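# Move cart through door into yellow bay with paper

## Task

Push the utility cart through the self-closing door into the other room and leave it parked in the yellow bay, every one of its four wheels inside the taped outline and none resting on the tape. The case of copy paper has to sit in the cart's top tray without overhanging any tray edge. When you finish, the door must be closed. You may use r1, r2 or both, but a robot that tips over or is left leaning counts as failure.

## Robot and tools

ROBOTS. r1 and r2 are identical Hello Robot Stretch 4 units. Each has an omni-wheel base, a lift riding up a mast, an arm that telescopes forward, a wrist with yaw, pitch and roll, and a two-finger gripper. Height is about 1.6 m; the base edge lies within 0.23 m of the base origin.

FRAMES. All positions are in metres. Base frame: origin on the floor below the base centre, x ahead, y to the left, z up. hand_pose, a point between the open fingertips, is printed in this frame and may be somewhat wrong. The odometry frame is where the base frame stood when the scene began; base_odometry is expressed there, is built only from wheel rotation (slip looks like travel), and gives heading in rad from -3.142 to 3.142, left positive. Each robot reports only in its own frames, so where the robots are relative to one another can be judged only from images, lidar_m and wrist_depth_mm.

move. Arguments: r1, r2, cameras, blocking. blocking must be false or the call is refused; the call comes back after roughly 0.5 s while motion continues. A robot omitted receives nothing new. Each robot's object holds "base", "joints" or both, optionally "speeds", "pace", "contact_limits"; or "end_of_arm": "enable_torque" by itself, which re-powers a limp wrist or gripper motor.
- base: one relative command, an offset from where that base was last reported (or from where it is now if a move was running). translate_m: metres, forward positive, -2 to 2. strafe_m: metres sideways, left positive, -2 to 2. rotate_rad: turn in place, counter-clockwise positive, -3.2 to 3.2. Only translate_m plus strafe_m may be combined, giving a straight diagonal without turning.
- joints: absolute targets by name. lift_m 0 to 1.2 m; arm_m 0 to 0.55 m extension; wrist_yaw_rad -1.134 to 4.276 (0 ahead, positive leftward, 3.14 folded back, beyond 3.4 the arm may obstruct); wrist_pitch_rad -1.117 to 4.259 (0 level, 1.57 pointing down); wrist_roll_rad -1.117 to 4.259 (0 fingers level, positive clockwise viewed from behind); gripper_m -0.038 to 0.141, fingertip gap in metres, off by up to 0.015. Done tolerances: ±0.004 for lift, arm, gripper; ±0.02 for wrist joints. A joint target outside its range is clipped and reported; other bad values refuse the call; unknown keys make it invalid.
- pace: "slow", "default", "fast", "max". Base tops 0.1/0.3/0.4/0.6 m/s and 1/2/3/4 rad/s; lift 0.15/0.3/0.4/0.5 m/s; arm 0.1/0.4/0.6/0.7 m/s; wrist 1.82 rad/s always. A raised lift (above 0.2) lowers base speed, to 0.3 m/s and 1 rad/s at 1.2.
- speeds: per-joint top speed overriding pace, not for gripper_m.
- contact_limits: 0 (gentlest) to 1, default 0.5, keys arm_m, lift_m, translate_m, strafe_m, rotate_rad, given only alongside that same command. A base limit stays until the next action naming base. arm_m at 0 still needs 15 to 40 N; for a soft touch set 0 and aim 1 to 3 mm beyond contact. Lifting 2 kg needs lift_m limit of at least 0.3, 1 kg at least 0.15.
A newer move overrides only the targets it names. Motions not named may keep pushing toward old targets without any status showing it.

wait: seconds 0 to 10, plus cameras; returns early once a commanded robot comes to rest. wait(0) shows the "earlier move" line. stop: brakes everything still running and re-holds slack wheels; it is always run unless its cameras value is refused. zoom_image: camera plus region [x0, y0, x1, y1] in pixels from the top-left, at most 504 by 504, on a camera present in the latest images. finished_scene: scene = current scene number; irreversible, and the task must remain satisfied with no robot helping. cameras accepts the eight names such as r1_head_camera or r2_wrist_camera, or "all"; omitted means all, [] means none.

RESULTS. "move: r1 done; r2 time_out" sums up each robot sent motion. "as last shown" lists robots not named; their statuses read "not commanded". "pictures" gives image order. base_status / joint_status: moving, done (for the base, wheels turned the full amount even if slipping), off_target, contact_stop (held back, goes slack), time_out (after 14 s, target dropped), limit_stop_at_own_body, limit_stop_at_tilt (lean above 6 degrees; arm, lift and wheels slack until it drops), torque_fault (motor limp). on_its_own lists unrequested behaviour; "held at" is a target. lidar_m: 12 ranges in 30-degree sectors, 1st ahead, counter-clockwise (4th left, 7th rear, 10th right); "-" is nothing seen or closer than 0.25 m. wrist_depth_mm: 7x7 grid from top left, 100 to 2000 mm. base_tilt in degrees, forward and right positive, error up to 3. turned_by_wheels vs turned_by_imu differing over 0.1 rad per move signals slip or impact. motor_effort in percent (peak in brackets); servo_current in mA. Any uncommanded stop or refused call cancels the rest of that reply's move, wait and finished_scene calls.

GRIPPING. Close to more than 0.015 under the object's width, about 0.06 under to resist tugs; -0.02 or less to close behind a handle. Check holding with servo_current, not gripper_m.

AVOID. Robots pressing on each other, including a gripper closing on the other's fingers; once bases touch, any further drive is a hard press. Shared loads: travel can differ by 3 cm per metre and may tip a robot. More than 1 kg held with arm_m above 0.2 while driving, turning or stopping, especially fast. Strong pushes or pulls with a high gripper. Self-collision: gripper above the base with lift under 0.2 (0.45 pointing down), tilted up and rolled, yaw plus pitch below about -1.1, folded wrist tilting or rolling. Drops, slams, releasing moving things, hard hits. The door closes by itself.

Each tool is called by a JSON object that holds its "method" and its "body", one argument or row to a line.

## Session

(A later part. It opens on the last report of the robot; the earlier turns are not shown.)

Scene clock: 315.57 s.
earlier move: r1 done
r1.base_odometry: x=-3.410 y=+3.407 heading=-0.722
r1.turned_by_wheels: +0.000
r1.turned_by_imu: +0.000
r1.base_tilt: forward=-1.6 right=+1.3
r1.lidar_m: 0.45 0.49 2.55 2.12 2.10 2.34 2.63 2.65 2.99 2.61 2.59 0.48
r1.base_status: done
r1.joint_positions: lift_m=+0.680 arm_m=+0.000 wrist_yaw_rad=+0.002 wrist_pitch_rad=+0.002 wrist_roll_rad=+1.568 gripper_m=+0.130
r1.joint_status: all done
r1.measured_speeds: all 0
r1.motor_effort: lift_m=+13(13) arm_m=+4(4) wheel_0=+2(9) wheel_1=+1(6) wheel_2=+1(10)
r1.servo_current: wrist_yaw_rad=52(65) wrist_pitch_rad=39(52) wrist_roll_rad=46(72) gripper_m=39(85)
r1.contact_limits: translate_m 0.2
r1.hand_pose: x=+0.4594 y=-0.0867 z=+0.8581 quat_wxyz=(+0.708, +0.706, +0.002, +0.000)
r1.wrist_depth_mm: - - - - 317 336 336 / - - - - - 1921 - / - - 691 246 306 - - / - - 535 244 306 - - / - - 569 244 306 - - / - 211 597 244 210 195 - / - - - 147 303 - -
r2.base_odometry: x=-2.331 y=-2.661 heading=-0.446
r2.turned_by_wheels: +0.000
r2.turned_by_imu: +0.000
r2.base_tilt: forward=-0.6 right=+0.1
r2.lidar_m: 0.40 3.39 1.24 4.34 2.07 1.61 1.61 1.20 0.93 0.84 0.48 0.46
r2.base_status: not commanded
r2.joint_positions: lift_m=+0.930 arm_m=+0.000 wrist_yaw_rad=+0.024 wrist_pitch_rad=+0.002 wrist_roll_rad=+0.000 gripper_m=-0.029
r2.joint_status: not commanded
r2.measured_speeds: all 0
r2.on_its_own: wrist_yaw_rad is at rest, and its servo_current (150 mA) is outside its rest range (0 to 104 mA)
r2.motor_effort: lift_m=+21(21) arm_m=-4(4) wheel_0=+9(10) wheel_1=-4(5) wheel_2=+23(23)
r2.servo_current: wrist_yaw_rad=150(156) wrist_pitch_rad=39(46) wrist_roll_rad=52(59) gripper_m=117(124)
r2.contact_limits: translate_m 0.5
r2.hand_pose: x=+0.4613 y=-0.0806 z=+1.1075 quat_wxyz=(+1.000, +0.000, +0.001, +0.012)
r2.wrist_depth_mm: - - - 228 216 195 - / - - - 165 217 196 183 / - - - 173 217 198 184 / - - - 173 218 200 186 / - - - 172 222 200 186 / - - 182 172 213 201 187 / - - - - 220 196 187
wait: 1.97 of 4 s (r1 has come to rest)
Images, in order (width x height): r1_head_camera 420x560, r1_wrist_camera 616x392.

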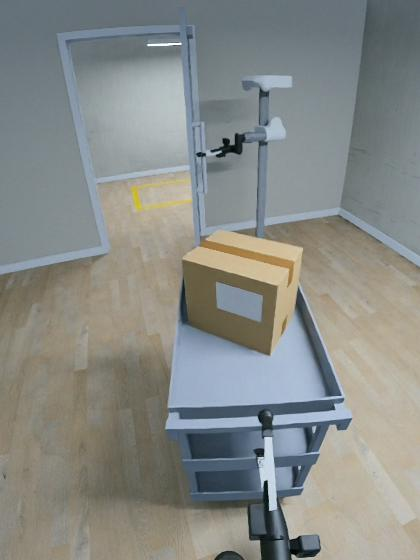

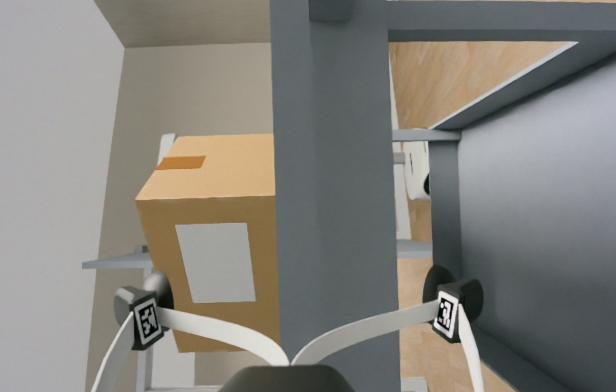

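{"method": "move", "body": {
  "blocking": false,
  "r1": {"base":{"translate_m":0.062},"joints":{"gripper_m":0.07},"contact_limits":{"translate_m":0.1},"pace":"slow"},
  "cameras": []
}}

{"method": "wait", "body": {
  "seconds": 2.5,
  "cameras": ["r1_wrist_camera"]
}}

{"method": "move", "body": {
  "blocking": false,
  "r1": {"joints":{"gripper_m":-0.02}},
  "cameras": []
}}

{"method": "wait", "body": {
  "seconds": 3,
  "cameras": ["r1_head_camera","r1_head_left_camera","r1_wrist_camera"]
}}

Scene clock: 324.07 s.
move: r1 moving
r1.base_odometry: x=-3.401 y=+3.399 heading=-0.722
r1.turned_by_wheels: +0.000
r1.turned_by_imu: +0.000
r1.base_tilt: forward=-1.6 right=+1.2
r1.lidar_m: 0.42 0.47 2.54 2.12 2.09 2.35 2.69 2.66 3.01 2.62 2.60 0.48
r1.base_status: translate_m moving
r1.joint_positions: lift_m=+0.680 arm_m=+0.000 wrist_yaw_rad=+0.002 wrist_pitch_rad=+0.002 wrist_roll_rad=+1.568 gripper_m=+0.123
r1.joint_status: gripper_m moving
r1.measured_speeds: translate_m=+0.049 strafe_m=+0.000 rotate_rad=+0.002 lift_m=+0.000 arm_m=+0.000 wrist_yaw_rad=+0.000 wrist_pitch_rad=+0.000 wrist_roll_rad=+0.000
r1.motor_effort: lift_m=+13(13) arm_m=+4(4) wheel_0=+2(5) wheel_1=+6(6) wheel_2=-6(6)
r1.servo_current: wrist_yaw_rad=46(59) wrist_pitch_rad=39(46) wrist_roll_rad=65(65) gripper_m=46(65)
r1.contact_limits: translate_m 0.1
r1.hand_pose: x=+0.4594 y=-0.0867 z=+0.8581 quat_wxyz=(+0.708, +0.706, +0.002, +0.000)
r1.wrist_depth_mm: - - - - 306 314 312 / - - - 235 - 1863 - / - - 683 235 294 - - / - - 530 234 294 - - / - - 549 233 294 - - / - - 591 231 195 186 - / - - - 146 291 - -
r2.base_odometry: x=-2.331 y=-2.661 heading=-0.446
r2.turned_by_wheels: +0.000
r2.turned_by_imu: +0.000
r2.base_tilt: forward=-0.6 right=+0.0
r2.lidar_m: 0.40 3.43 1.26 4.36 2.08 1.65 1.61 1.20 0.93 0.83 0.53 0.44
r2.base_status: not commanded
r2.joint_positions: lift_m=+0.930 arm_m=+0.000 wrist_yaw_rad=+0.024 wrist_pitch_rad=+0.002 wrist_roll_rad=+0.000 gripper_m=-0.029
r2.joint_status: not commanded
r2.measured_speeds: all 0
r2.motor_effort: lift_m=+21(21) arm_m=-4(4) wheel_0=+9(10) wheel_1=-4(5) wheel_2=+23(23)
r2.servo_current: wrist_yaw_rad=150(156) wrist_pitch_rad=39(46) wrist_roll_rad=52(59) gripper_m=117(117)
r2.contact_limits: translate_m 0.5
r2.hand_pose: x=+0.4613 y=-0.0806 z=+1.1075 quat_wxyz=(+1.000, +0.000, +0.001, +0.012)
r2.wrist_depth_mm: - - - 229 215 195 - / - - - 165 217 196 182 / - - - 173 218 198 184 / - - - 173 219 200 185 / - - - 172 222 199 186 / - - 181 172 212 201 187 / - - - - 221 196 188

Scene clock: 326.50 s.
earlier move: r1 done
r1.base_odometry: x=-3.364 y=+3.366 heading=-0.722
r1.turned_by_wheels: +0.000
r1.turned_by_imu: +0.000
r1.base_tilt: forward=-1.6 right=+1.3
r1.lidar_m: 0.41 0.39 2.55 2.13 2.11 2.36 2.73 2.72 3.08 2.60 2.58 0.43
r1.base_status: done
r1.joint_positions: lift_m=+0.680 arm_m=+0.000 wrist_yaw_rad=+0.002 wrist_pitch_rad=+0.002 wrist_roll_rad=+1.568 gripper_m=+0.070
r1.joint_status: all done
r1.measured_speeds: all 0
r1.motor_effort: lift_m=+13(13) arm_m=+4(4) wheel_0=+4(6) wheel_1=+3(6) wheel_2=-3(7)
r1.servo_current: wrist_yaw_rad=52(72) wrist_pitch_rad=33(52) wrist_roll_rad=46(65) gripper_m=46(85)
r1.contact_limits: translate_m 0.1
r1.hand_pose: x=+0.4594 y=-0.0867 z=+0.8581 quat_wxyz=(+0.708, +0.706, +0.002, +0.000)
r1.wrist_depth_mm: - - - 248 248 1708 1205 / - - - 247 247 1808 - / - - 634 246 247 - - / - 504 473 245 246 - - / - 517 496 184 243 - - / - - 193 183 191 - - / - - 603 138 241 - -
r2.base_odometry: x=-2.331 y=-2.661 heading=-0.446
r2.turned_by_wheels: +0.000
r2.turned_by_imu: +0.000
r2.base_tilt: forward=-0.7 right=+0.0
r2.lidar_m: 0.40 3.43 1.27 4.38 2.08 1.62 1.60 1.23 0.92 0.85 0.53 0.45
r2.base_status: not commanded
r2.joint_positions: lift_m=+0.930 arm_m=+0.000 wrist_yaw_rad=+0.024 wrist_pitch_rad=+0.002 wrist_roll_rad=+0.000 gripper_m=-0.029
r2.joint_status: not commanded
r2.measured_speeds: all 0
r2.on_its_own: wrist_yaw_rad is at rest, and its servo_current (137 mA) is outside its rest range (0 to 104 mA)
r2.motor_effort: lift_m=+21(21) arm_m=-4(5) wheel_0=+9(10) wheel_1=-5(5) wheel_2=+23(23)
r2.servo_current: wrist_yaw_rad=137(156) wrist_pitch_rad=46(46) wrist_roll_rad=46(59) gripper_m=117(124)
r2.contact_limits: translate_m 0.5
r2.hand_pose: x=+0.4613 y=-0.0806 z=+1.1075 quat_wxyz=(+1.000, +0.000, +0.001, +0.012)
r2.wrist_depth_mm: - - - 228 216 196 - / - - - 165 217 196 183 / - - - 174 218 199 185 / - - - 172 219 199 185 / - - - 172 223 200 186 / - - 182 172 213 201 187 / - - - - 221 196 187
wait: 2.43 of 2.5 s (r1 has come to rest)
Images, in order (width x height): r1_wrist_camera 616x392.

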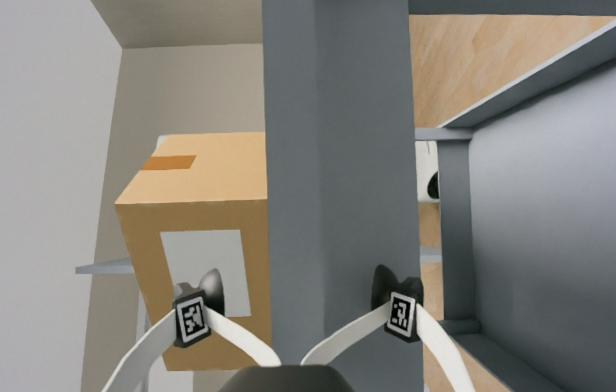

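Scene clock: 327.00 s.
move: r1 moving
r1.base_odometry: x=-3.364 y=+3.366 heading=-0.722
r1.turned_by_wheels: +0.000
r1.turned_by_imu: +0.000
r1.base_tilt: forward=-1.6 right=+1.3
r1.lidar_m: 0.40 0.40 2.58 2.13 2.10 2.37 2.70 2.69 3.09 2.58 2.58 0.45
r1.base_status: not commanded
r1.joint_positions: lift_m=+0.680 arm_m=+0.000 wrist_yaw_rad=+0.002 wrist_pitch_rad=+0.002 wrist_roll_rad=+1.568 gripper_m=+0.051
r1.joint_status: gripper_m moving
r1.measured_speeds: all 0
r1.motor_effort: lift_m=+13(13) arm_m=+4(4) wheel_0=+4(4) wheel_1=+3(4) wheel_2=-3(3)
r1.servo_current: wrist_yaw_rad=65(72) wrist_pitch_rad=46(52) wrist_roll_rad=52(65) gripper_m=104(104)
r1.contact_limits: translate_m 0.1
r1.hand_pose: x=+0.4594 y=-0.0867 z=+0.8581 quat_wxyz=(+0.708, +0.706, +0.002, +0.000)
r1.wrist_depth_mm: - - - 249 250 1708 1182 / - - - 248 249 1808 - / - - 634 246 247 - - / - 504 473 243 246 - - / - 508 496 185 244 - - / - - 193 182 187 - - / - - 603 138 241 131 -
r2.base_odometry: x=-2.331 y=-2.661 heading=-0.446
r2.turned_by_wheels: +0.000
r2.turned_by_imu: +0.000
r2.base_tilt: forward=-0.6 right=+0.0
r2.lidar_m: 0.37 3.41 1.26 4.37 2.07 1.65 1.59 1.21 0.93 0.82 0.50 0.46
r2.base_status: not commanded
r2.joint_positions: lift_m=+0.930 arm_m=+0.000 wrist_yaw_rad=+0.024 wrist_pitch_rad=+0.002 wrist_roll_rad=+0.000 gripper_m=-0.029
r2.joint_status: not commanded
r2.measured_speeds: all 0
r2.motor_effort: lift_m=+21(21) arm_m=-4(4) wheel_0=+9(10) wheel_1=-4(5) wheel_2=+23(23)
r2.servo_current: wrist_yaw_rad=143(150) wrist_pitch_rad=46(46) wrist_roll_rad=39(59) gripper_m=111(117)
r2.contact_limits: translate_m 0.5
r2.hand_pose: x=+0.4613 y=-0.0806 z=+1.1075 quat_wxyz=(+1.000, +0.000, +0.001, +0.012)
r2.wrist_depth_mm: - - - 228 215 195 - / - - - 166 217 196 183 / - - - 174 217 198 184 / - - - 173 219 199 186 / - - - 173 222 200 186 / - - 182 173 212 201 187 / - - - - 220 196 188

Scene clock: 328.13 s.
earlier move: r1 done
r1.base_odometry: x=-3.364 y=+3.366 heading=-0.722
r1.turned_by_wheels: +0.000
r1.turned_by_imu: +0.000
r1.base_tilt: forward=-1.6 right=+1.3
r1.lidar_m: 0.40 0.40 2.56 2.14 2.13 2.35 2.72 2.71 3.07 2.59 2.58 0.44
r1.base_status: not commanded
r1.joint_positions: lift_m=+0.680 arm_m=+0.000 wrist_yaw_rad=+0.002 wrist_pitch_rad=+0.002 wrist_roll_rad=+1.568 gripper_m=-0.019
r1.joint_status: all done
r1.measured_speeds: all 0
r1.motor_effort: lift_m=+13(13) arm_m=-1(4) wheel_0=+2(4) wheel_1=+3(4) wheel_2=-1(3)
r1.servo_current: wrist_yaw_rad=52(72) wrist_pitch_rad=39(52) wrist_roll_rad=46(65) gripper_m=78(137)
r1.contact_limits: translate_m 0.1
r1.hand_pose: x=+0.4595 y=-0.0867 z=+0.8581 quat_wxyz=(+0.708, +0.706, +0.002, +0.000)
r1.wrist_depth_mm: - - - 240 240 1708 1205 / - - - 239 239 1808 - / - - 603 238 238 - - / - 480 469 237 238 - - / - 512 492 177 237 - - / - - 202 191 183 - - / - - 609 148 236 136 -
r2.base_odometry: x=-2.331 y=-2.661 heading=-0.446
r2.turned_by_wheels: +0.000
r2.turned_by_imu: +0.000
r2.base_tilt: forward=-0.6 right=+0.0
r2.lidar_m: 0.39 3.41 1.26 4.38 2.04 1.64 1.60 1.22 0.94 0.81 0.53 0.45
r2.base_status: not commanded
r2.joint_positions: lift_m=+0.930 arm_m=+0.000 wrist_yaw_rad=+0.024 wrist_pitch_rad=+0.002 wrist_roll_rad=+0.000 gripper_m=-0.029
r2.joint_status: not commanded
r2.measured_speeds: all 0
r2.on_its_own: wrist_yaw_rad is at rest, and its servo_current (143 mA) is outside its rest range (0 to 104 mA)
r2.motor_effort: lift_m=+21(21) arm_m=-4(4) wheel_0=+9(10) wheel_1=-4(5) wheel_2=+23(23)
r2.servo_current: wrist_yaw_rad=143(150) wrist_pitch_rad=33(46) wrist_roll_rad=46(59) gripper_m=117(117)
r2.contact_limits: translate_m 0.5
r2.hand_pose: x=+0.4613 y=-0.0806 z=+1.1075 quat_wxyz=(+1.000, +0.000, +0.001, +0.012)
r2.wrist_depth_mm: - - - 229 215 195 - / - - - 165 216 196 183 / - - - 174 218 198 185 / - - - 172 220 199 185 / - - - 173 221 199 186 / - - 181 172 213 201 187 / - - - - 220 196 188
wait: 1.13 of 3 s (r1 has come to rest)
Images, in order (width x height): r1_head_camera 420x560, r1_head_left_camera 420x672, r1_wrist_camera 616x392.

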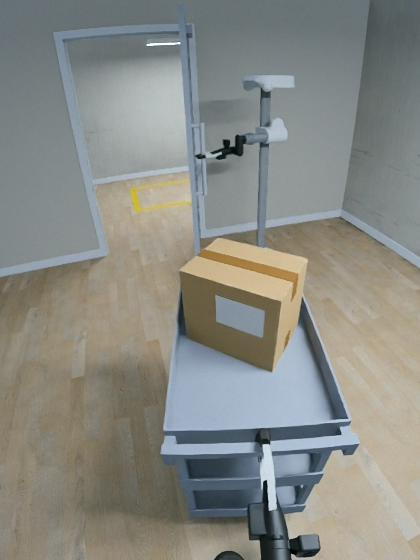

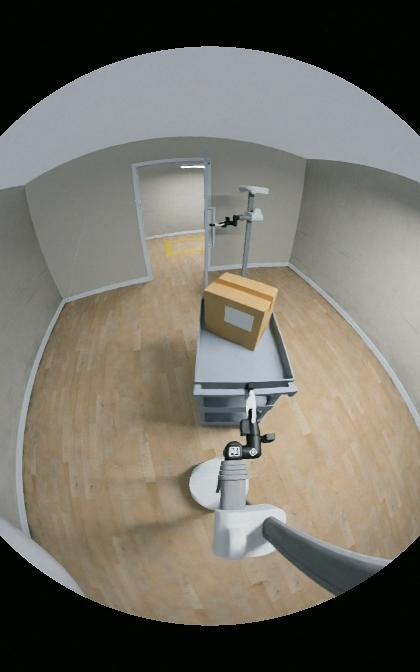

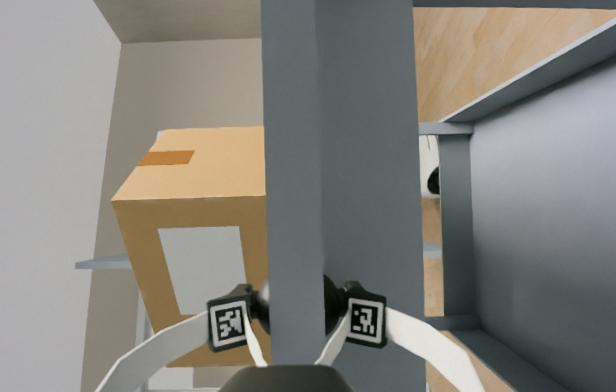

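{"method": "move", "body": {
  "blocking": false,
  "r1": {"base":{"rotate_rad":0.12},"pace":"slow","contact_limits":{"rotate_rad":0.7}},
  "cameras": []
}}

{"method": "wait", "body": {
  "seconds": 2,
  "cameras": ["r1_head_camera","r1_head_left_camera"]
}}

Scene clock: 343.90 s.
move: r1 moving
r1.base_odometry: x=-3.364 y=+3.366 heading=-0.621
r1.turned_by_wheels: +0.101
r1.turned_by_imu: +0.101
r1.base_tilt: forward=-1.6 right=+1.3
r1.lidar_m: 0.40 0.41 2.38 2.13 2.14 2.53 2.72 2.69 2.92 2.59 2.59 0.44
r1.base_status: rotate_rad moving
r1.joint_positions: lift_m=+0.680 arm_m=+0.000 wrist_yaw_rad=-0.002 wrist_pitch_rad=+0.002 wrist_roll_rad=+1.568 gripper_m=-0.019
r1.joint_status: not commanded
r1.measured_speeds: translate_m=+0.000 strafe_m=+0.001 rotate_rad=+0.210 lift_m=+0.000 arm_m=+0.000 wrist_yaw_rad=+0.000 wrist_pitch_rad=+0.000 wrist_roll_rad=+0.000
r1.motor_effort: lift_m=+13(13) arm_m=-4(4) wheel_0=-6(10) wheel_1=-3(7) wheel_2=-4(6)
r1.servo_current: wrist_yaw_rad=46(59) wrist_pitch_rad=46(46) wrist_roll_rad=26(65) gripper_m=65(78)
r1.contact_limits: rotate_rad 0.7
r1.hand_pose: x=+0.4591 y=-0.0880 z=+0.8581 quat_wxyz=(+0.708, +0.706, +0.000, -0.001)
r1.wrist_depth_mm: - - - 224 225 1661 1255 / - - - 226 226 1661 - / - - 521 228 229 - - / - 466 459 169 229 - - / - - 508 170 231 - - / - - 206 190 184 - - / - - - 125 234 133 -
r2.base_odometry: x=-2.331 y=-2.661 heading=-0.446
r2.turned_by_wheels: +0.000
r2.turned_by_imu: +0.000
r2.base_tilt: forward=-0.7 right=+0.0
r2.lidar_m: 0.39 3.41 1.29 4.38 2.07 1.63 1.60 1.19 0.94 0.83 0.51 0.45
r2.base_status: not commanded
r2.joint_positions: lift_m=+0.930 arm_m=+0.000 wrist_yaw_rad=+0.024 wrist_pitch_rad=+0.002 wrist_roll_rad=+0.000 gripper_m=-0.029
r2.joint_status: not commanded
r2.measured_speeds: all 0
r2.motor_effort: lift_m=+21(21) arm_m=-4(4) wheel_0=+9(9) wheel_1=-4(5) wheel_2=+23(23)
r2.servo_current: wrist_yaw_rad=137(150) wrist_pitch_rad=39(46) wrist_roll_rad=59(59) gripper_m=117(117)
r2.contact_limits: translate_m 0.5
r2.hand_pose: x=+0.4613 y=-0.0806 z=+1.1075 quat_wxyz=(+1.000, +0.000, +0.001, +0.012)
r2.wrist_depth_mm: - - - 228 215 195 - / - - - 165 216 196 183 / - - - 174 219 198 185 / - - - 172 220 198 186 / - - - 172 221 200 186 / - - 182 172 212 200 187 / - - - - 220 196 188

Scene clock: 344.40 s.
earlier move: r1 done
r1.base_odometry: x=-3.364 y=+3.366 heading=-0.602
r1.turned_by_wheels: +0.019
r1.turned_by_imu: +0.019
r1.base_tilt: forward=-1.6 right=+1.3
r1.lidar_m: 0.39 0.43 2.40 2.12 2.14 2.58 2.71 2.72 2.91 2.57 2.60 0.41
r1.base_status: done
r1.joint_positions: lift_m=+0.680 arm_m=+0.000 wrist_yaw_rad=-0.002 wrist_pitch_rad=+0.002 wrist_roll_rad=+1.568 gripper_m=-0.019
r1.joint_status: not commanded
r1.measured_speeds: all 0
r1.motor_effort: lift_m=+14(14) arm_m=+5(6) wheel_0=-4(10) wheel_1=-2(7) wheel_2=-1(8)
r1.servo_current: wrist_yaw_rad=59(65) wrist_pitch_rad=39(46) wrist_roll_rad=59(65) gripper_m=52(78)
r1.contact_limits: rotate_rad 0.7
r1.hand_pose: x=+0.4590 y=-0.0880 z=+0.8580 quat_wxyz=(+0.708, +0.706, +0.000, -0.001)
r1.wrist_depth_mm: - - - 216 218 1708 - / - - - 219 220 - - / - 508 484 223 224 - - / - 469 466 225 228 - - / - - 512 167 229 - - / - - 208 185 233 - - / - - 181 125 235 - -
r2.base_odometry: x=-2.331 y=-2.661 heading=-0.446
r2.turned_by_wheels: +0.000
r2.turned_by_imu: +0.000
r2.base_tilt: forward=-0.6 right=+0.0
r2.lidar_m: 0.38 3.40 1.29 4.38 2.09 1.62 1.60 1.19 0.93 0.84 0.50 0.47
r2.base_status: not commanded
r2.joint_positions: lift_m=+0.930 arm_m=+0.000 wrist_yaw_rad=+0.024 wrist_pitch_rad=+0.002 wrist_roll_rad=+0.000 gripper_m=-0.029
r2.joint_status: not commanded
r2.measured_speeds: all 0
r2.on_its_own: wrist_yaw_rad is at rest, and its servo_current (130 mA) is outside its rest range (0 to 104 mA)
r2.motor_effort: lift_m=+21(21) arm_m=-4(4) wheel_0=+9(10) wheel_1=-4(5) wheel_2=+23(23)
r2.servo_current: wrist_yaw_rad=130(150) wrist_pitch_rad=33(46) wrist_roll_rad=46(59) gripper_m=117(117)
r2.contact_limits: translate_m 0.5
r2.hand_pose: x=+0.4613 y=-0.0806 z=+1.1075 quat_wxyz=(+1.000, +0.000, +0.001, +0.012)
r2.wrist_depth_mm: - - - 229 215 195 - / - - - 166 217 195 183 / - - - 174 218 197 184 / - - - 172 219 199 185 / - - - 173 222 200 186 / - - 182 172 213 201 187 / - - - - 221 196 188
wait: 0.50 of 2 s (r1 has come to rest)
Images, in order (width x height): r1_head_camera 420x560, r1_head_left_camera 420x672.

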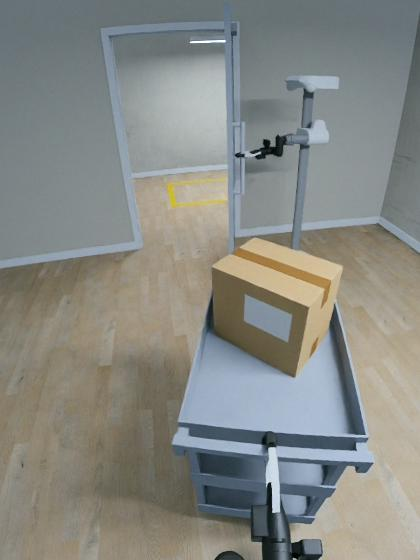

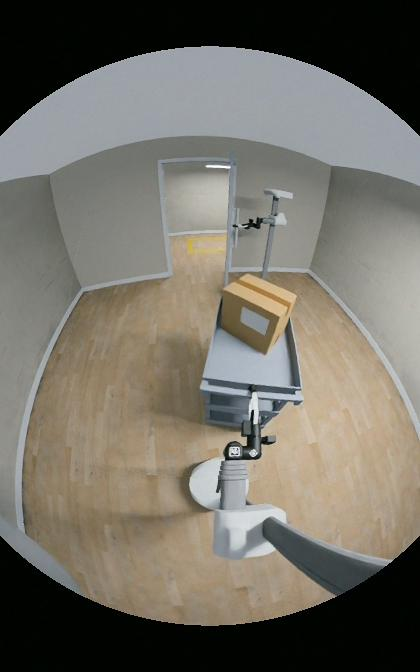

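{"method": "move", "body": {
  "blocking": false,
  "r1": {"base":{"strafe_m":-0.2},"pace":"slow","contact_limits":{"strafe_m":0.7}},
  "cameras": []
}}

{"method": "wait", "body": {
  "seconds": 4,
  "cameras": ["r1_head_camera","r1_head_left_camera"]
}}

Scene clock: 353.87 s.
move: r1 moving
r1.base_odometry: x=-3.372 y=+3.354 heading=-0.602
r1.turned_by_wheels: +0.000
r1.turned_by_imu: +0.000
r1.base_tilt: forward=-1.6 right=+1.3
r1.lidar_m: 0.39 0.45 2.40 2.15 2.14 2.63 2.71 2.72 2.91 2.58 2.57 0.42
r1.base_status: strafe_m moving
r1.joint_positions: lift_m=+0.680 arm_m=+0.000 wrist_yaw_rad=-0.002 wrist_pitch_rad=+0.002 wrist_roll_rad=+1.568 gripper_m=-0.019
r1.joint_status: not commanded
r1.measured_speeds: translate_m=+0.000 strafe_m=-0.056 rotate_rad=-0.001 lift_m=+0.000 arm_m=+0.000 wrist_yaw_rad=+0.000 wrist_pitch_rad=+0.000 wrist_roll_rad=+0.000
r1.motor_effort: lift_m=+14(14) arm_m=+5(5) wheel_0=+7(10) wheel_1=-8(8) wheel_2=+0(1)
r1.servo_current: wrist_yaw_rad=52(65) wrist_pitch_rad=39(52) wrist_roll_rad=65(65) gripper_m=46(59)
r1.contact_limits: strafe_m 0.7
r1.hand_pose: x=+0.4590 y=-0.0880 z=+0.8580 quat_wxyz=(+0.708, +0.706, +0.000, -0.001)
r1.wrist_depth_mm: - - - 215 217 1708 - / - - - 219 220 - - / - 508 480 222 223 - - / - 473 466 224 227 - - / - 549 525 168 231 - - / - - 210 184 231 831 - / - - 178 153 237 - -
r2.base_odometry: x=-2.331 y=-2.661 heading=-0.446
r2.turned_by_wheels: +0.000
r2.turned_by_imu: +0.000
r2.base_tilt: forward=-0.6 right=+0.0
r2.lidar_m: 0.40 3.42 1.26 4.36 2.05 1.63 1.60 1.20 0.94 0.85 0.52 0.46
r2.base_status: not commanded
r2.joint_positions: lift_m=+0.930 arm_m=+0.000 wrist_yaw_rad=+0.024 wrist_pitch_rad=+0.002 wrist_roll_rad=+0.000 gripper_m=-0.029
r2.joint_status: not commanded
r2.measured_speeds: all 0
r2.motor_effort: lift_m=+21(21) arm_m=-4(5) wheel_0=+9(9) wheel_1=-4(5) wheel_2=+23(23)
r2.servo_current: wrist_yaw_rad=156(156) wrist_pitch_rad=39(46) wrist_roll_rad=39(52) gripper_m=111(117)
r2.contact_limits: translate_m 0.5
r2.hand_pose: x=+0.4613 y=-0.0806 z=+1.1075 quat_wxyz=(+1.000, +0.000, +0.001, +0.012)
r2.wrist_depth_mm: - - - 229 216 195 - / - - - 166 216 195 183 / - - - 173 218 198 184 / - - - 173 219 199 185 / - - - 173 221 200 186 / - - 182 172 212 201 187 / - - - - 220 196 188

Scene clock: 356.50 s.
earlier move: r1 done
r1.base_odometry: x=-3.477 y=+3.201 heading=-0.602
r1.turned_by_wheels: +0.000
r1.turned_by_imu: +0.000
r1.base_tilt: forward=-1.6 right=+1.3
r1.lidar_m: 0.37 0.37 2.60 2.32 2.33 2.81 2.68 2.70 2.68 2.38 2.39 0.45
r1.base_status: done
r1.joint_positions: lift_m=+0.680 arm_m=+0.000 wrist_yaw_rad=+0.002 wrist_pitch_rad=+0.002 wrist_roll_rad=+1.568 gripper_m=-0.019
r1.joint_status: not commanded
r1.measured_speeds: all 0
r1.motor_effort: lift_m=+14(14) arm_m=+4(5) wheel_0=+5(12) wheel_1=-1(8) wheel_2=+1(3)
r1.servo_current: wrist_yaw_rad=65(72) wrist_pitch_rad=39(52) wrist_roll_rad=52(72) gripper_m=46(59)
r1.contact_limits: strafe_m 0.7
r1.hand_pose: x=+0.4594 y=-0.0870 z=+0.8580 quat_wxyz=(+0.708, +0.706, +0.001, +0.000)
r1.wrist_depth_mm: - - - 256 260 1618 1118 / - - - 251 252 1708 1281 / - - - 244 248 1863 - / - - 521 239 241 - - / - 477 473 177 236 - - / - - 496 185 232 - - / - - 181 157 225 - -
r2.base_odometry: x=-2.331 y=-2.661 heading=-0.446
r2.turned_by_wheels: +0.000
r2.turned_by_imu: +0.000
r2.base_tilt: forward=-0.6 right=+0.0
r2.lidar_m: 0.39 3.41 1.23 4.37 2.08 1.65 1.60 1.16 0.95 0.82 0.52 0.46
r2.base_status: not commanded
r2.joint_positions: lift_m=+0.930 arm_m=+0.000 wrist_yaw_rad=+0.024 wrist_pitch_rad=+0.002 wrist_roll_rad=+0.000 gripper_m=-0.029
r2.joint_status: not commanded
r2.measured_speeds: all 0
r2.on_its_own: wrist_yaw_rad is at rest, and its servo_current (150 mA) is outside its rest range (0 to 104 mA)
r2.motor_effort: lift_m=+21(21) arm_m=-4(5) wheel_0=+9(10) wheel_1=-4(5) wheel_2=+22(23)
r2.servo_current: wrist_yaw_rad=150(163) wrist_pitch_rad=46(46) wrist_roll_rad=39(59) gripper_m=117(117)
r2.contact_limits: translate_m 0.5
r2.hand_pose: x=+0.4613 y=-0.0806 z=+1.1075 quat_wxyz=(+1.000, +0.000, +0.001, +0.012)
r2.wrist_depth_mm: - - - 228 216 195 - / - - - 165 217 196 183 / - - - 173 218 198 184 / - - - 172 220 198 185 / - - - 172 221 199 186 / - - 181 172 213 201 187 / - - - - 221 196 187
wait: 2.63 of 4 s (r1 has come to rest)
Images, in order (width x height): r1_head_camera 420x560, r1_head_left_camera 420x672.

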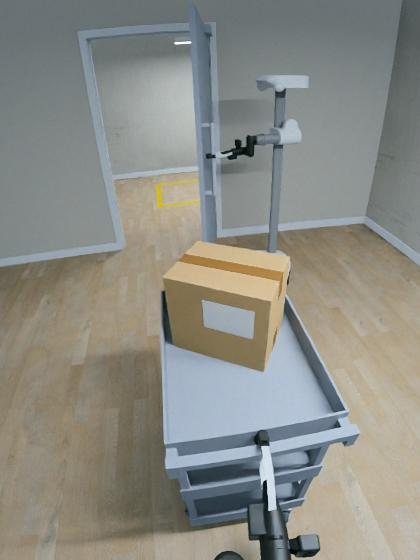

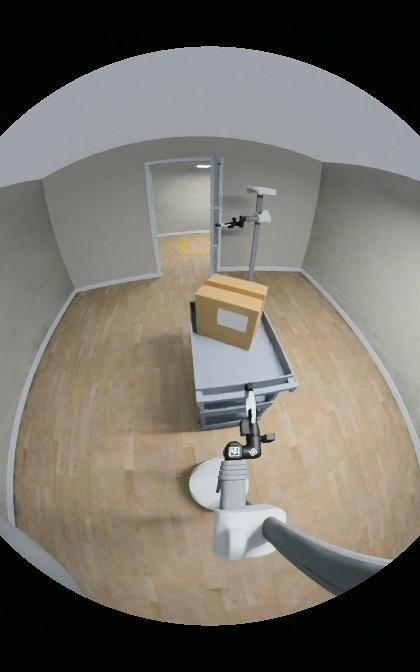

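{"method": "move", "body": {
  "blocking": false,
  "r1": {"base":{"strafe_m":-0.05},"pace":"slow","contact_limits":{"strafe_m":0.7}},
  "cameras": []
}}

{"method": "wait", "body": {
  "seconds": 2,
  "cameras": []
}}

{"method": "move", "body": {
  "blocking": false,
  "r1": {"base":{"translate_m":0.4,"strafe_m":0.06},"pace":"slow","contact_limits":{"strafe_m":0.7,"translate_m":0.7}},
  "cameras": []
}}

{"method": "wait", "body": {
  "seconds": 6,
  "cameras": ["r1_head_camera","r1_head_left_camera","r1_wrist_camera"]
}}

Scene clock: 370.57 s.
move: r1 moving
r1.base_odometry: x=-3.485 y=+3.190 heading=-0.601
r1.turned_by_wheels: +0.000
r1.turned_by_imu: +0.000
r1.base_tilt: forward=-1.6 right=+1.2
r1.lidar_m: 0.36 0.35 2.60 2.35 2.33 2.85 2.68 2.68 2.70 2.37 2.39 0.46
r1.base_status: strafe_m moving
r1.joint_positions: lift_m=+0.680 arm_m=+0.000 wrist_yaw_rad=+0.002 wrist_pitch_rad=+0.002 wrist_roll_rad=+1.568 gripper_m=-0.019
r1.joint_status: not commanded
r1.measured_speeds: translate_m=+0.000 strafe_m=-0.057 rotate_rad=+0.000 lift_m=+0.000 arm_m=+0.000 wrist_yaw_rad=+0.000 wrist_pitch_rad=+0.000 wrist_roll_rad=+0.000
r1.motor_effort: lift_m=+14(14) arm_m=+4(4) wheel_0=+11(12) wheel_1=-5(6) wheel_2=+1(2)
r1.servo_current: wrist_yaw_rad=59(59) wrist_pitch_rad=39(52) wrist_roll_rad=46(59) gripper_m=52(52)
r1.contact_limits: strafe_m 0.7
r1.hand_pose: x=+0.4594 y=-0.0868 z=+0.8580 quat_wxyz=(+0.708, +0.706, +0.002, +0.000)
r1.wrist_depth_mm: - - - 258 262 1661 1160 / - - - 252 255 1708 1281 / - - - 247 249 1808 - / - - 535 240 241 - - / - 473 469 178 237 - - / - - 488 185 231 - - / - - 181 156 224 - -
r2.base_odometry: x=-2.331 y=-2.661 heading=-0.446
r2.turned_by_wheels: +0.000
r2.turned_by_imu: +0.000
r2.base_tilt: forward=-0.7 right=+0.0
r2.lidar_m: 0.38 3.39 1.22 4.36 2.07 1.63 1.60 1.21 0.93 0.83 0.49 0.45
r2.base_status: not commanded
r2.joint_positions: lift_m=+0.930 arm_m=+0.000 wrist_yaw_rad=+0.024 wrist_pitch_rad=+0.002 wrist_roll_rad=+0.000 gripper_m=-0.029
r2.joint_status: not commanded
r2.measured_speeds: all 0
r2.motor_effort: lift_m=+21(21) arm_m=-4(4) wheel_0=+9(9) wheel_1=-5(5) wheel_2=+23(23)
r2.servo_current: wrist_yaw_rad=150(156) wrist_pitch_rad=39(46) wrist_roll_rad=46(59) gripper_m=111(117)
r2.contact_limits: translate_m 0.5
r2.hand_pose: x=+0.4613 y=-0.0806 z=+1.1075 quat_wxyz=(+1.000, +0.000, +0.001, +0.012)
r2.wrist_depth_mm: - - - 229 216 195 - / - - - 165 217 195 183 / - - - 174 218 197 184 / - - - 173 220 198 185 / - - - 173 222 200 186 / - - 181 173 213 201 187 / - - - - 221 195 187

Scene clock: 371.67 s.
earlier move: r1 done
r1.base_odometry: x=-3.505 y=+3.160 heading=-0.601
r1.turned_by_wheels: +0.000
r1.turned_by_imu: +0.000
r1.base_tilt: forward=-1.6 right=+1.2
r1.lidar_m: 0.34 0.37 2.67 2.38 2.36 2.84 2.65 2.68 2.62 2.34 2.36 0.46
r1.base_status: done
r1.joint_positions: lift_m=+0.680 arm_m=+0.000 wrist_yaw_rad=+0.002 wrist_pitch_rad=+0.002 wrist_roll_rad=+1.568 gripper_m=-0.019
r1.joint_status: not commanded
r1.measured_speeds: all 0
r1.motor_effort: lift_m=+14(14) arm_m=+4(4) wheel_0=+5(12) wheel_1=-2(6) wheel_2=+1(2)
r1.servo_current: wrist_yaw_rad=46(78) wrist_pitch_rad=33(52) wrist_roll_rad=46(59) gripper_m=39(59)
r1.contact_limits: strafe_m 0.7
r1.hand_pose: x=+0.4594 y=-0.0868 z=+0.8580 quat_wxyz=(+0.708, +0.706, +0.002, +0.000)
r1.wrist_depth_mm: - - - - 283 294 309 / - - - 260 264 1756 1205 / - - - 252 255 1863 - / - - 597 243 247 - - / - 473 469 180 239 - - / - 496 477 185 231 - - / - - 185 156 221 - -
r2.base_odometry: x=-2.331 y=-2.661 heading=-0.446
r2.turned_by_wheels: +0.000
r2.turned_by_imu: +0.000
r2.base_tilt: forward=-0.7 right=+0.0
r2.lidar_m: 0.39 3.43 1.21 4.36 2.07 1.64 1.60 1.20 0.96 0.83 0.52 0.44
r2.base_status: not commanded
r2.joint_positions: lift_m=+0.930 arm_m=+0.000 wrist_yaw_rad=+0.024 wrist_pitch_rad=+0.002 wrist_roll_rad=+0.000 gripper_m=-0.029
r2.joint_status: not commanded
r2.measured_speeds: all 0
r2.on_its_own: wrist_yaw_rad is at rest, and its servo_current (156 mA) is outside its rest range (0 to 104 mA)
r2.motor_effort: lift_m=+21(21) arm_m=-4(4) wheel_0=+9(9) wheel_1=-4(5) wheel_2=+23(23)
r2.servo_current: wrist_yaw_rad=156(163) wrist_pitch_rad=39(46) wrist_roll_rad=39(59) gripper_m=117(124)
r2.contact_limits: translate_m 0.5
r2.hand_pose: x=+0.4613 y=-0.0806 z=+1.1075 quat_wxyz=(+1.000, +0.000, +0.001, +0.012)
r2.wrist_depth_mm: - - - 229 215 195 - / - - - 165 216 195 183 / - - - 173 218 198 185 / - - - 172 220 199 185 / - - - 173 221 200 186 / - - 182 173 213 201 187 / - - - - 221 196 188
wait: 1.10 of 2 s (r1 has come to rest)

r1: "contact_limits": strafe_m and translate_m are given together and make one move, which takes one limit: state it under one of them only

not run: a call was refused earlier in this reply.

{"method": "move", "body": {
  "blocking": false,
  "r1": {"base":{"translate_m":0.4,"strafe_m":0.06},"pace":"slow","contact_limits":{"translate_m":0.7}},
  "cameras": []
}}

{"method": "wait", "body": {
  "seconds": 6,
  "cameras": ["r1_head_camera","r1_head_left_camera","r1_wrist_camera"]
}}

Scene clock: 375.57 s.
move: r1 moving
r1.base_odometry: x=-3.494 y=+3.155 heading=-0.601
r1.turned_by_wheels: +0.000
r1.turned_by_imu: +0.000
r1.base_tilt: forward=-1.6 right=+1.3
r1.lidar_m: 0.36 0.36 2.67 2.37 2.38 2.87 2.66 2.70 2.63 2.33 2.34 0.44
r1.base_status: translate_m moving; strafe_m moving
r1.joint_positions: lift_m=+0.680 arm_m=+0.000 wrist_yaw_rad=+0.002 wrist_pitch_rad=+0.002 wrist_roll_rad=+1.568 gripper_m=-0.019
r1.joint_status: not commanded
r1.measured_speeds: translate_m=+0.049 strafe_m=+0.007 rotate_rad=-0.001 lift_m=+0.000 arm_m=+0.000 wrist_yaw_rad=+0.000 wrist_pitch_rad=+0.000 wrist_roll_rad=+0.000
r1.motor_effort: lift_m=+14(14) arm_m=+4(4) wheel_0=+6(8) wheel_1=+4(7) wheel_2=-8(8)
r1.servo_current: wrist_yaw_rad=46(65) wrist_pitch_rad=46(52) wrist_roll_rad=59(78) gripper_m=52(52)
r1.contact_limits: translate_m 0.7
r1.hand_pose: x=+0.4594 y=-0.0868 z=+0.8580 quat_wxyz=(+0.708, +0.706, +0.002, +0.000)
r1.wrist_depth_mm: - - - - 289 293 309 / - - - - 270 1708 1205 / - - - 254 256 1863 - / - - 640 245 249 - - / - 466 469 181 239 - - / - 488 211 185 230 - - / - - 185 167 177 - -
r2.base_odometry: x=-2.331 y=-2.661 heading=-0.446
r2.turned_by_wheels: +0.000
r2.turned_by_imu: +0.000
r2.base_tilt: forward=-0.7 right=+0.0
r2.lidar_m: 0.40 3.38 1.21 4.36 2.08 1.63 1.59 1.21 0.94 0.86 0.51 0.45
r2.base_status: not commanded
r2.joint_positions: lift_m=+0.930 arm_m=+0.000 wrist_yaw_rad=+0.024 wrist_pitch_rad=+0.002 wrist_roll_rad=+0.000 gripper_m=-0.029
r2.joint_status: not commanded
r2.measured_speeds: all 0
r2.motor_effort: lift_m=+21(21) arm_m=-4(4) wheel_0=+9(9) wheel_1=-4(5) wheel_2=+22(23)
r2.servo_current: wrist_yaw_rad=137(150) wrist_pitch_rad=39(46) wrist_roll_rad=46(65) gripper_m=117(117)
r2.contact_limits: translate_m 0.5
r2.hand_pose: x=+0.4613 y=-0.0806 z=+1.1075 quat_wxyz=(+1.000, +0.000, +0.001, +0.012)
r2.wrist_depth_mm: - - - 227 215 195 - / - - - 165 216 195 183 / - - - 173 218 198 184 / - - - 173 220 199 185 / - - - 173 221 200 186 / - - 182 173 213 202 187 / - - - - 220 195 187

Scene clock: 380.40 s.
earlier move: r1 done
r1.base_odometry: x=-3.141 y=+2.984 heading=-0.601
r1.turned_by_wheels: +0.000
r1.turned_by_imu: -0.001
r1.base_tilt: forward=-1.6 right=+1.3
r1.lidar_m: 0.32 0.35 2.66 2.39 2.41 2.88 3.07 3.09 2.64 2.32 2.34 0.46
r1.base_status: done
r1.joint_positions: lift_m=+0.680 arm_m=+0.000 wrist_yaw_rad=-0.004 wrist_pitch_rad=+0.002 wrist_roll_rad=+1.568 gripper_m=-0.019
r1.joint_status: not commanded
r1.measured_speeds: all 0
r1.motor_effort: lift_m=+14(14) arm_m=+4(5) wheel_0=+4(8) wheel_1=+3(7) wheel_2=-2(11)
r1.servo_current: wrist_yaw_rad=52(72) wrist_pitch_rad=46(52) wrist_roll_rad=59(78) gripper_m=52(59)
r1.contact_limits: translate_m 0.7
r1.hand_pose: x=+0.4589 y=-0.0885 z=+0.8580 quat_wxyz=(+0.708, +0.706, +0.000, -0.002)
r1.wrist_depth_mm: - - - - 306 310 312 / - - - - 285 1661 1205 / - - - - 267 1537 - / - - - 251 254 1499 - / - 525 480 236 239 - - / - 473 208 185 230 - - / - 484 184 155 216 - -
r2.base_odometry: x=-2.331 y=-2.661 heading=-0.446
r2.turned_by_wheels: +0.000
r2.turned_by_imu: +0.001
r2.base_tilt: forward=-0.6 right=+0.0
r2.lidar_m: 0.39 1.01 0.83 4.35 2.09 1.60 1.61 1.19 0.92 0.84 0.51 0.45
r2.base_status: not commanded
r2.joint_positions: lift_m=+0.930 arm_m=+0.000 wrist_yaw_rad=+0.024 wrist_pitch_rad=+0.002 wrist_roll_rad=+0.000 gripper_m=-0.029
r2.joint_status: not commanded
r2.measured_speeds: all 0
r2.on_its_own: wrist_yaw_rad is at rest, and its servo_current (143 mA) is outside its rest range (0 to 104 mA)
r2.motor_effort: lift_m=+21(21) arm_m=-4(4) wheel_0=+9(10) wheel_1=-4(5) wheel_2=+23(23)
r2.servo_current: wrist_yaw_rad=143(156) wrist_pitch_rad=33(52) wrist_roll_rad=46(65) gripper_m=111(124)
r2.contact_limits: translate_m 0.5
r2.hand_pose: x=+0.4613 y=-0.0806 z=+1.1075 quat_wxyz=(+1.000, +0.000, +0.001, +0.012)
r2.wrist_depth_mm: - - - 229 216 195 - / - - - 165 217 195 183 / - - - 173 219 198 184 / - - - 173 220 200 185 / - - - 173 221 200 186 / - - 182 173 213 200 187 / - - - - 220 196 188
wait: 4.83 of 6 s (r1 has come to rest)
Images, in order (width x height): r1_head_camera 420x560, r1_head_left_camera 420x672, r1_wrist_camera 616x392.

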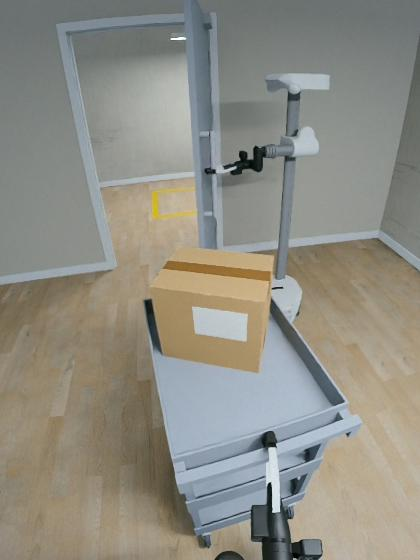

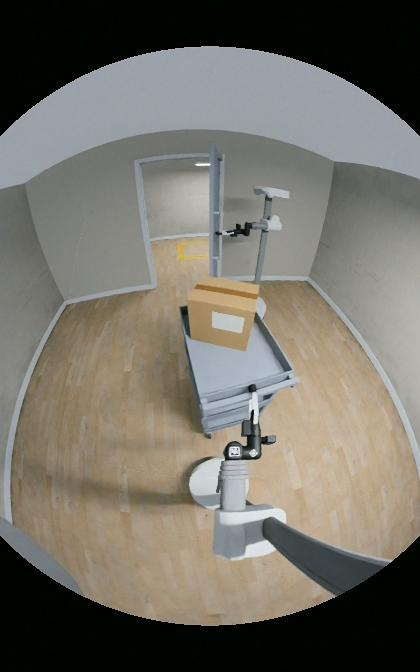

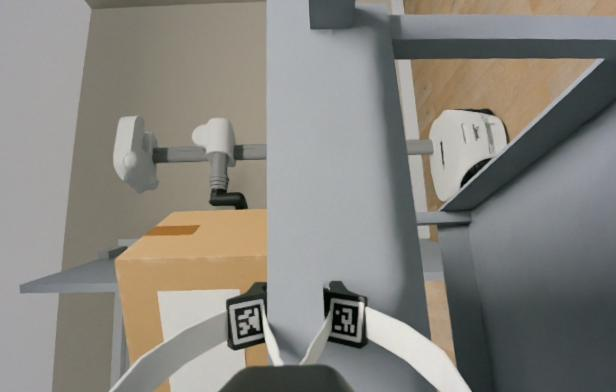

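{"method": "move", "body": {
  "blocking": false,
  "r1": {"base":{"translate_m":0.4,"strafe_m":0.13},"pace":"slow","contact_limits":{"translate_m":0.7}},
  "cameras": []
}}

{"method": "wait", "body": {
  "seconds": 6,
  "cameras": ["r1_head_camera","r1_head_left_camera","r1_wrist_camera","r2_head_left_camera"]
}}

Scene clock: 388.53 s.
move: r1 moving
r1.base_odometry: x=-3.129 y=+2.980 heading=-0.601
r1.turned_by_wheels: +0.000
r1.turned_by_imu: +0.000
r1.base_tilt: forward=-1.6 right=+1.2
r1.lidar_m: 0.35 0.36 2.67 2.39 2.41 2.89 3.06 3.08 2.62 2.32 2.34 0.44
r1.base_status: translate_m moving; strafe_m moving
r1.joint_positions: lift_m=+0.680 arm_m=+0.000 wrist_yaw_rad=-0.004 wrist_pitch_rad=+0.002 wrist_roll_rad=+1.568 gripper_m=-0.019
r1.joint_status: not commanded
r1.measured_speeds: translate_m=+0.048 strafe_m=+0.015 rotate_rad=-0.001 lift_m=+0.000 arm_m=+0.000 wrist_yaw_rad=+0.000 wrist_pitch_rad=+0.000 wrist_roll_rad=+0.000
r1.motor_effort: lift_m=+14(14) arm_m=+4(5) wheel_0=+4(7) wheel_1=+4(7) wheel_2=-9(9)
r1.servo_current: wrist_yaw_rad=46(65) wrist_pitch_rad=46(52) wrist_roll_rad=59(65) gripper_m=59(59)
r1.contact_limits: translate_m 0.7
r1.hand_pose: x=+0.4589 y=-0.0885 z=+0.8580 quat_wxyz=(+0.708, +0.706, +0.000, -0.002)
r1.wrist_depth_mm: - - - - 309 312 312 / - - - - 289 1708 1205 / - - - - 266 1537 - / - - - 250 254 1499 - / - 530 480 237 239 - - / - 469 207 185 230 - - / - 480 185 155 216 - -
r2.base_odometry: x=-2.331 y=-2.661 heading=-0.446
r2.turned_by_wheels: +0.000
r2.turned_by_imu: +0.000
r2.base_tilt: forward=-0.7 right=+0.1
r2.lidar_m: 0.42 1.00 0.85 4.40 2.06 1.63 1.60 1.21 0.93 0.85 0.50 0.46
r2.base_status: not commanded
r2.joint_positions: lift_m=+0.930 arm_m=+0.000 wrist_yaw_rad=+0.024 wrist_pitch_rad=+0.002 wrist_roll_rad=+0.000 gripper_m=-0.029
r2.joint_status: not commanded
r2.measured_speeds: all 0
r2.motor_effort: lift_m=+21(21) arm_m=-4(5) wheel_0=+9(9) wheel_1=-4(5) wheel_2=+23(23)
r2.servo_current: wrist_yaw_rad=150(150) wrist_pitch_rad=39(46) wrist_roll_rad=59(59) gripper_m=111(117)
r2.contact_limits: translate_m 0.5
r2.hand_pose: x=+0.4613 y=-0.0806 z=+1.1075 quat_wxyz=(+1.000, +0.000, +0.001, +0.012)
r2.wrist_depth_mm: - - - 229 215 196 - / - - - 165 216 196 182 / - - - 173 218 198 184 / - - - 173 220 200 185 / - - - 172 221 200 186 / - - 182 172 213 201 187 / - - - - 220 196 187

Scene clock: 393.47 s.
earlier move: r1 done
r1.base_odometry: x=-2.738 y=+2.865 heading=-0.601
r1.turned_by_wheels: +0.000
r1.turned_by_imu: +0.000
r1.base_tilt: forward=-1.6 right=+1.2
r1.lidar_m: 0.32 0.34 2.64 2.35 2.36 2.82 3.47 3.50 2.67 2.36 2.39 0.45
r1.base_status: done
r1.joint_positions: lift_m=+0.680 arm_m=+0.000 wrist_yaw_rad=-0.004 wrist_pitch_rad=+0.002 wrist_roll_rad=+1.568 gripper_m=-0.019
r1.joint_status: not commanded
r1.measured_speeds: all 0
r1.motor_effort: lift_m=+14(14) arm_m=+4(5) wheel_0=+2(7) wheel_1=+4(9) wheel_2=-3(10)
r1.servo_current: wrist_yaw_rad=52(72) wrist_pitch_rad=46(52) wrist_roll_rad=46(72) gripper_m=52(59)
r1.contact_limits: translate_m 0.7
r1.hand_pose: x=+0.4589 y=-0.0885 z=+0.8580 quat_wxyz=(+0.708, +0.706, +0.000, -0.002)
r1.wrist_depth_mm: - - - - 324 1430 1078 / - - 1430 - 327 1182 1098 / - - - - 281 1397 - / - - - 255 259 - - / - 549 539 241 241 - - / - 466 208 185 229 - - / 1983 469 185 154 213 - -
r2.base_odometry: x=-2.331 y=-2.661 heading=-0.446
r2.turned_by_wheels: +0.000
r2.turned_by_imu: +0.001
r2.base_tilt: forward=-0.6 right=+0.0
r2.lidar_m: 0.38 0.56 0.71 4.37 2.07 1.64 1.60 1.19 0.94 0.83 0.52 0.44
r2.base_status: not commanded
r2.joint_positions: lift_m=+0.930 arm_m=+0.000 wrist_yaw_rad=+0.024 wrist_pitch_rad=+0.002 wrist_roll_rad=+0.000 gripper_m=-0.029
r2.joint_status: not commanded
r2.measured_speeds: all 0
r2.on_its_own: wrist_yaw_rad is at rest, and its servo_current (150 mA) is outside its rest range (0 to 104 mA)
r2.motor_effort: lift_m=+21(21) arm_m=-4(5) wheel_0=+9(10) wheel_1=-4(5) wheel_2=+23(23)
r2.servo_current: wrist_yaw_rad=150(163) wrist_pitch_rad=46(52) wrist_roll_rad=39(65) gripper_m=117(124)
r2.contact_limits: translate_m 0.5
r2.hand_pose: x=+0.4613 y=-0.0806 z=+1.1075 quat_wxyz=(+1.000, +0.000, +0.001, +0.012)
r2.wrist_depth_mm: - - - 228 215 195 - / - - - 165 217 196 182 / - - - 173 217 198 184 / - - - 173 219 199 186 / 580 - - 172 221 200 186 / 544 609 181 173 213 201 187 / 539 144 - - 220 196 188
wait: 4.93 of 6 s (r1 has come to rest)
Images, in order (width x height): r1_head_camera 420x560, r1_head_left_camera 420x672, r1_wrist_camera 616x392, r2_head_left_camera 420x672.

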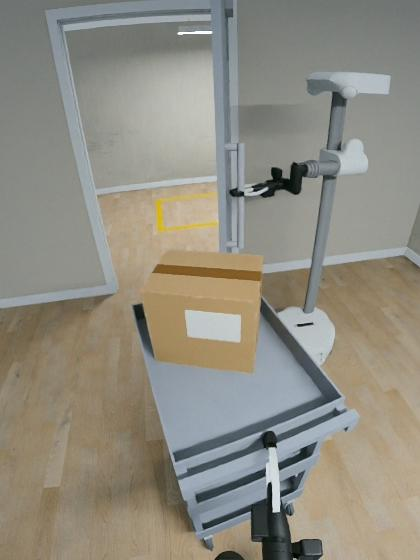

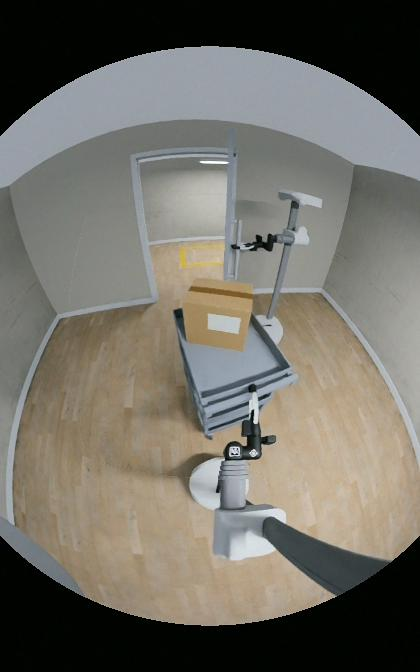

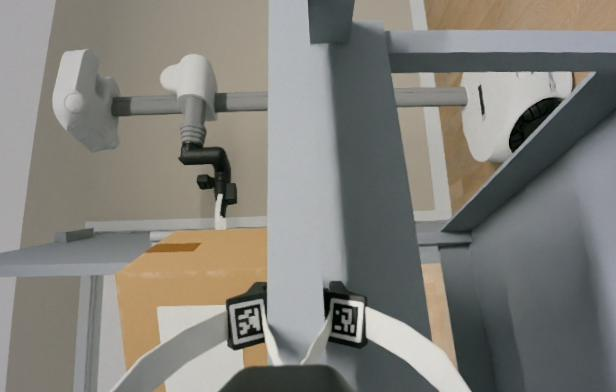

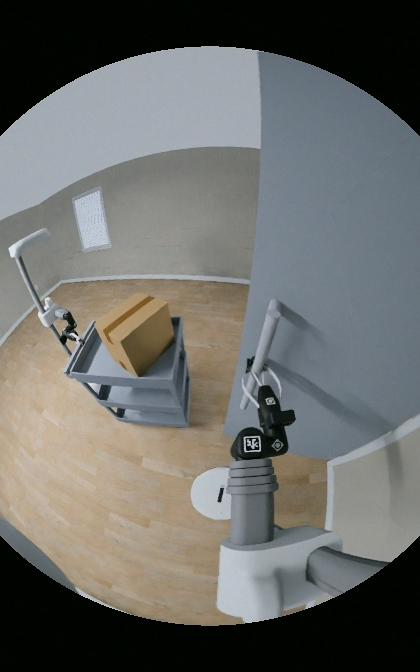

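{"method": "move", "body": {
  "blocking": false,
  "r1": {"base":{"strafe_m":-0.12,"translate_m":-0.03},"pace":"slow","contact_limits":{"translate_m":0.7}},
  "cameras": []
}}

{"method": "wait", "body": {
  "seconds": 3,
  "cameras": ["r1_head_camera","r2_head_left_camera"]
}}

Scene clock: 405.63 s.
move: r1 moving
r1.base_odometry: x=-2.748 y=+2.856 heading=-0.601
r1.turned_by_wheels: +0.000
r1.turned_by_imu: +0.000
r1.base_tilt: forward=-1.6 right=+1.2
r1.lidar_m: 0.33 0.34 2.63 2.36 2.35 2.86 3.46 3.48 2.68 2.34 2.36 0.46
r1.base_status: translate_m moving; strafe_m moving
r1.joint_positions: lift_m=+0.680 arm_m=+0.000 wrist_yaw_rad=-0.003 wrist_pitch_rad=+0.002 wrist_roll_rad=+1.568 gripper_m=-0.019
r1.joint_status: not commanded
r1.measured_speeds: translate_m=-0.012 strafe_m=-0.050 rotate_rad=+0.002 lift_m=+0.000 arm_m=+0.000 wrist_yaw_rad=+0.000 wrist_pitch_rad=+0.000 wrist_roll_rad=+0.000
r1.motor_effort: lift_m=+14(14) arm_m=+4(4) wheel_0=+7(7) wheel_1=-6(7) wheel_2=+4(5)
r1.servo_current: wrist_yaw_rad=65(65) wrist_pitch_rad=46(46) wrist_roll_rad=39(59) gripper_m=52(52)
r1.contact_limits: translate_m 0.7
r1.hand_pose: x=+0.4590 y=-0.0882 z=+0.8580 quat_wxyz=(+0.708, +0.706, +0.000, -0.002)
r1.wrist_depth_mm: - - - - 315 319 319 / - - 1397 - 325 1205 1078 / - - - - 276 1661 - / - - - 254 256 1863 - / - 512 504 236 240 - - / - 469 210 185 230 - - / - 480 185 155 215 - -
r2.base_odometry: x=-2.331 y=-2.661 heading=-0.446
r2.turned_by_wheels: +0.000
r2.turned_by_imu: +0.000
r2.base_tilt: forward=-0.6 right=+0.1
r2.lidar_m: 0.39 0.57 0.72 4.42 2.07 1.64 1.60 1.18 0.94 0.86 0.53 0.46
r2.base_status: not commanded
r2.joint_positions: lift_m=+0.930 arm_m=+0.000 wrist_yaw_rad=+0.024 wrist_pitch_rad=+0.002 wrist_roll_rad=+0.000 gripper_m=-0.029
r2.joint_status: not commanded
r2.measured_speeds: all 0
r2.motor_effort: lift_m=+21(21) arm_m=-4(4) wheel_0=+9(9) wheel_1=-4(5) wheel_2=+23(23)
r2.servo_current: wrist_yaw_rad=143(156) wrist_pitch_rad=39(46) wrist_roll_rad=59(59) gripper_m=111(117)
r2.contact_limits: translate_m 0.5
r2.hand_pose: x=+0.4613 y=-0.0806 z=+1.1075 quat_wxyz=(+1.000, +0.000, +0.001, +0.012)
r2.wrist_depth_mm: - - - 228 215 195 - / - - - 165 217 196 183 / - - - 174 218 198 185 / - - - 173 219 200 185 / 580 - - 173 221 199 186 / 549 609 182 173 213 201 187 / 539 144 - - 221 196 187

Scene clock: 407.60 s.
earlier move: r1 done
r1.base_odometry: x=-2.830 y=+2.783 heading=-0.600
r1.turned_by_wheels: +0.000
r1.turned_by_imu: +0.000
r1.base_tilt: forward=-1.6 right=+1.3
r1.lidar_m: 0.32 0.31 2.76 2.46 2.48 2.95 3.42 3.44 2.56 2.26 2.26 0.47
r1.base_status: done
r1.joint_positions: lift_m=+0.680 arm_m=+0.000 wrist_yaw_rad=+0.005 wrist_pitch_rad=+0.002 wrist_roll_rad=+1.568 gripper_m=-0.019
r1.joint_status: not commanded
r1.measured_speeds: all 0
r1.motor_effort: lift_m=+14(14) arm_m=-4(4) wheel_0=+3(12) wheel_1=-1(7) wheel_2=+5(9)
r1.servo_current: wrist_yaw_rad=52(72) wrist_pitch_rad=39(52) wrist_roll_rad=59(72) gripper_m=46(59)
r1.contact_limits: translate_m 0.7
r1.hand_pose: x=+0.4597 y=-0.0860 z=+0.8580 quat_wxyz=(+0.708, +0.706, +0.003, +0.001)
r1.wrist_depth_mm: - - - 289 - 1661 1138 / - - - - 332 345 347 / - - - - 300 1281 - / - - - - 263 1921 - / - 1808 1182 243 248 - - / - 455 455 185 231 - - / - 455 185 152 211 - -
r2.base_odometry: x=-2.331 y=-2.661 heading=-0.446
r2.turned_by_wheels: +0.000
r2.turned_by_imu: +0.000
r2.base_tilt: forward=-0.6 right=+0.1
r2.lidar_m: 0.40 0.58 0.69 4.40 2.08 1.64 1.57 1.20 0.95 0.85 0.52 0.44
r2.base_status: not commanded
r2.joint_positions: lift_m=+0.930 arm_m=+0.000 wrist_yaw_rad=+0.024 wrist_pitch_rad=+0.002 wrist_roll_rad=+0.000 gripper_m=-0.029
r2.joint_status: not commanded
r2.measured_speeds: all 0
r2.on_its_own: wrist_yaw_rad is at rest, and its servo_current (130 mA) is outside its rest range (0 to 104 mA)
r2.motor_effort: lift_m=+21(21) arm_m=-4(5) wheel_0=+10(10) wheel_1=-4(5) wheel_2=+23(23)
r2.servo_current: wrist_yaw_rad=130(156) wrist_pitch_rad=46(46) wrist_roll_rad=39(59) gripper_m=111(124)
r2.contact_limits: translate_m 0.5
r2.hand_pose: x=+0.4613 y=-0.0806 z=+1.1075 quat_wxyz=(+1.000, +0.000, +0.001, +0.012)
r2.wrist_depth_mm: - - - 229 215 195 - / - - - 165 217 195 183 / - - - 173 217 198 185 / - - - 172 219 199 185 / 615 - - 173 222 200 186 / 580 - 182 173 213 202 187 / 574 144 - - 220 195 188
wait: 1.97 of 3 s (r1 has come to rest)
Images, in order (width x height): r1_head_camera 420x560, r2_head_left_camera 420x672.

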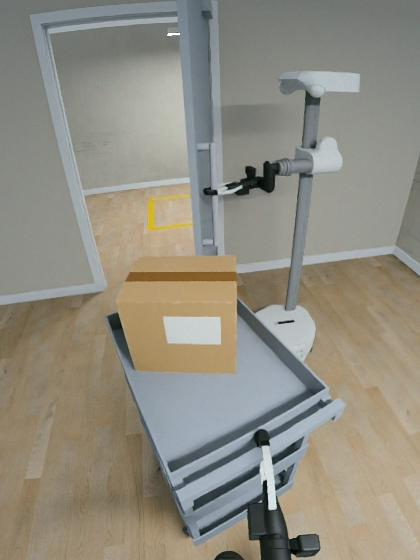

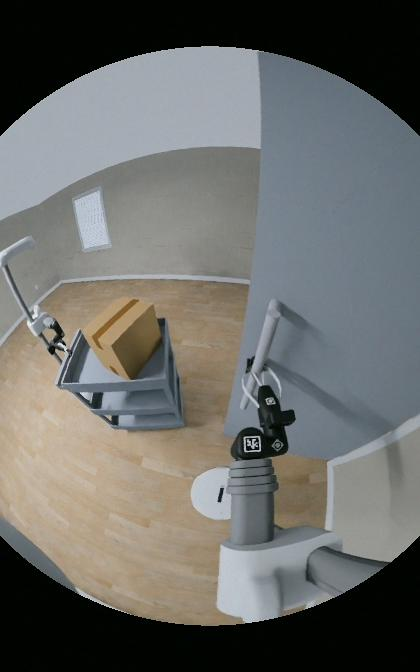

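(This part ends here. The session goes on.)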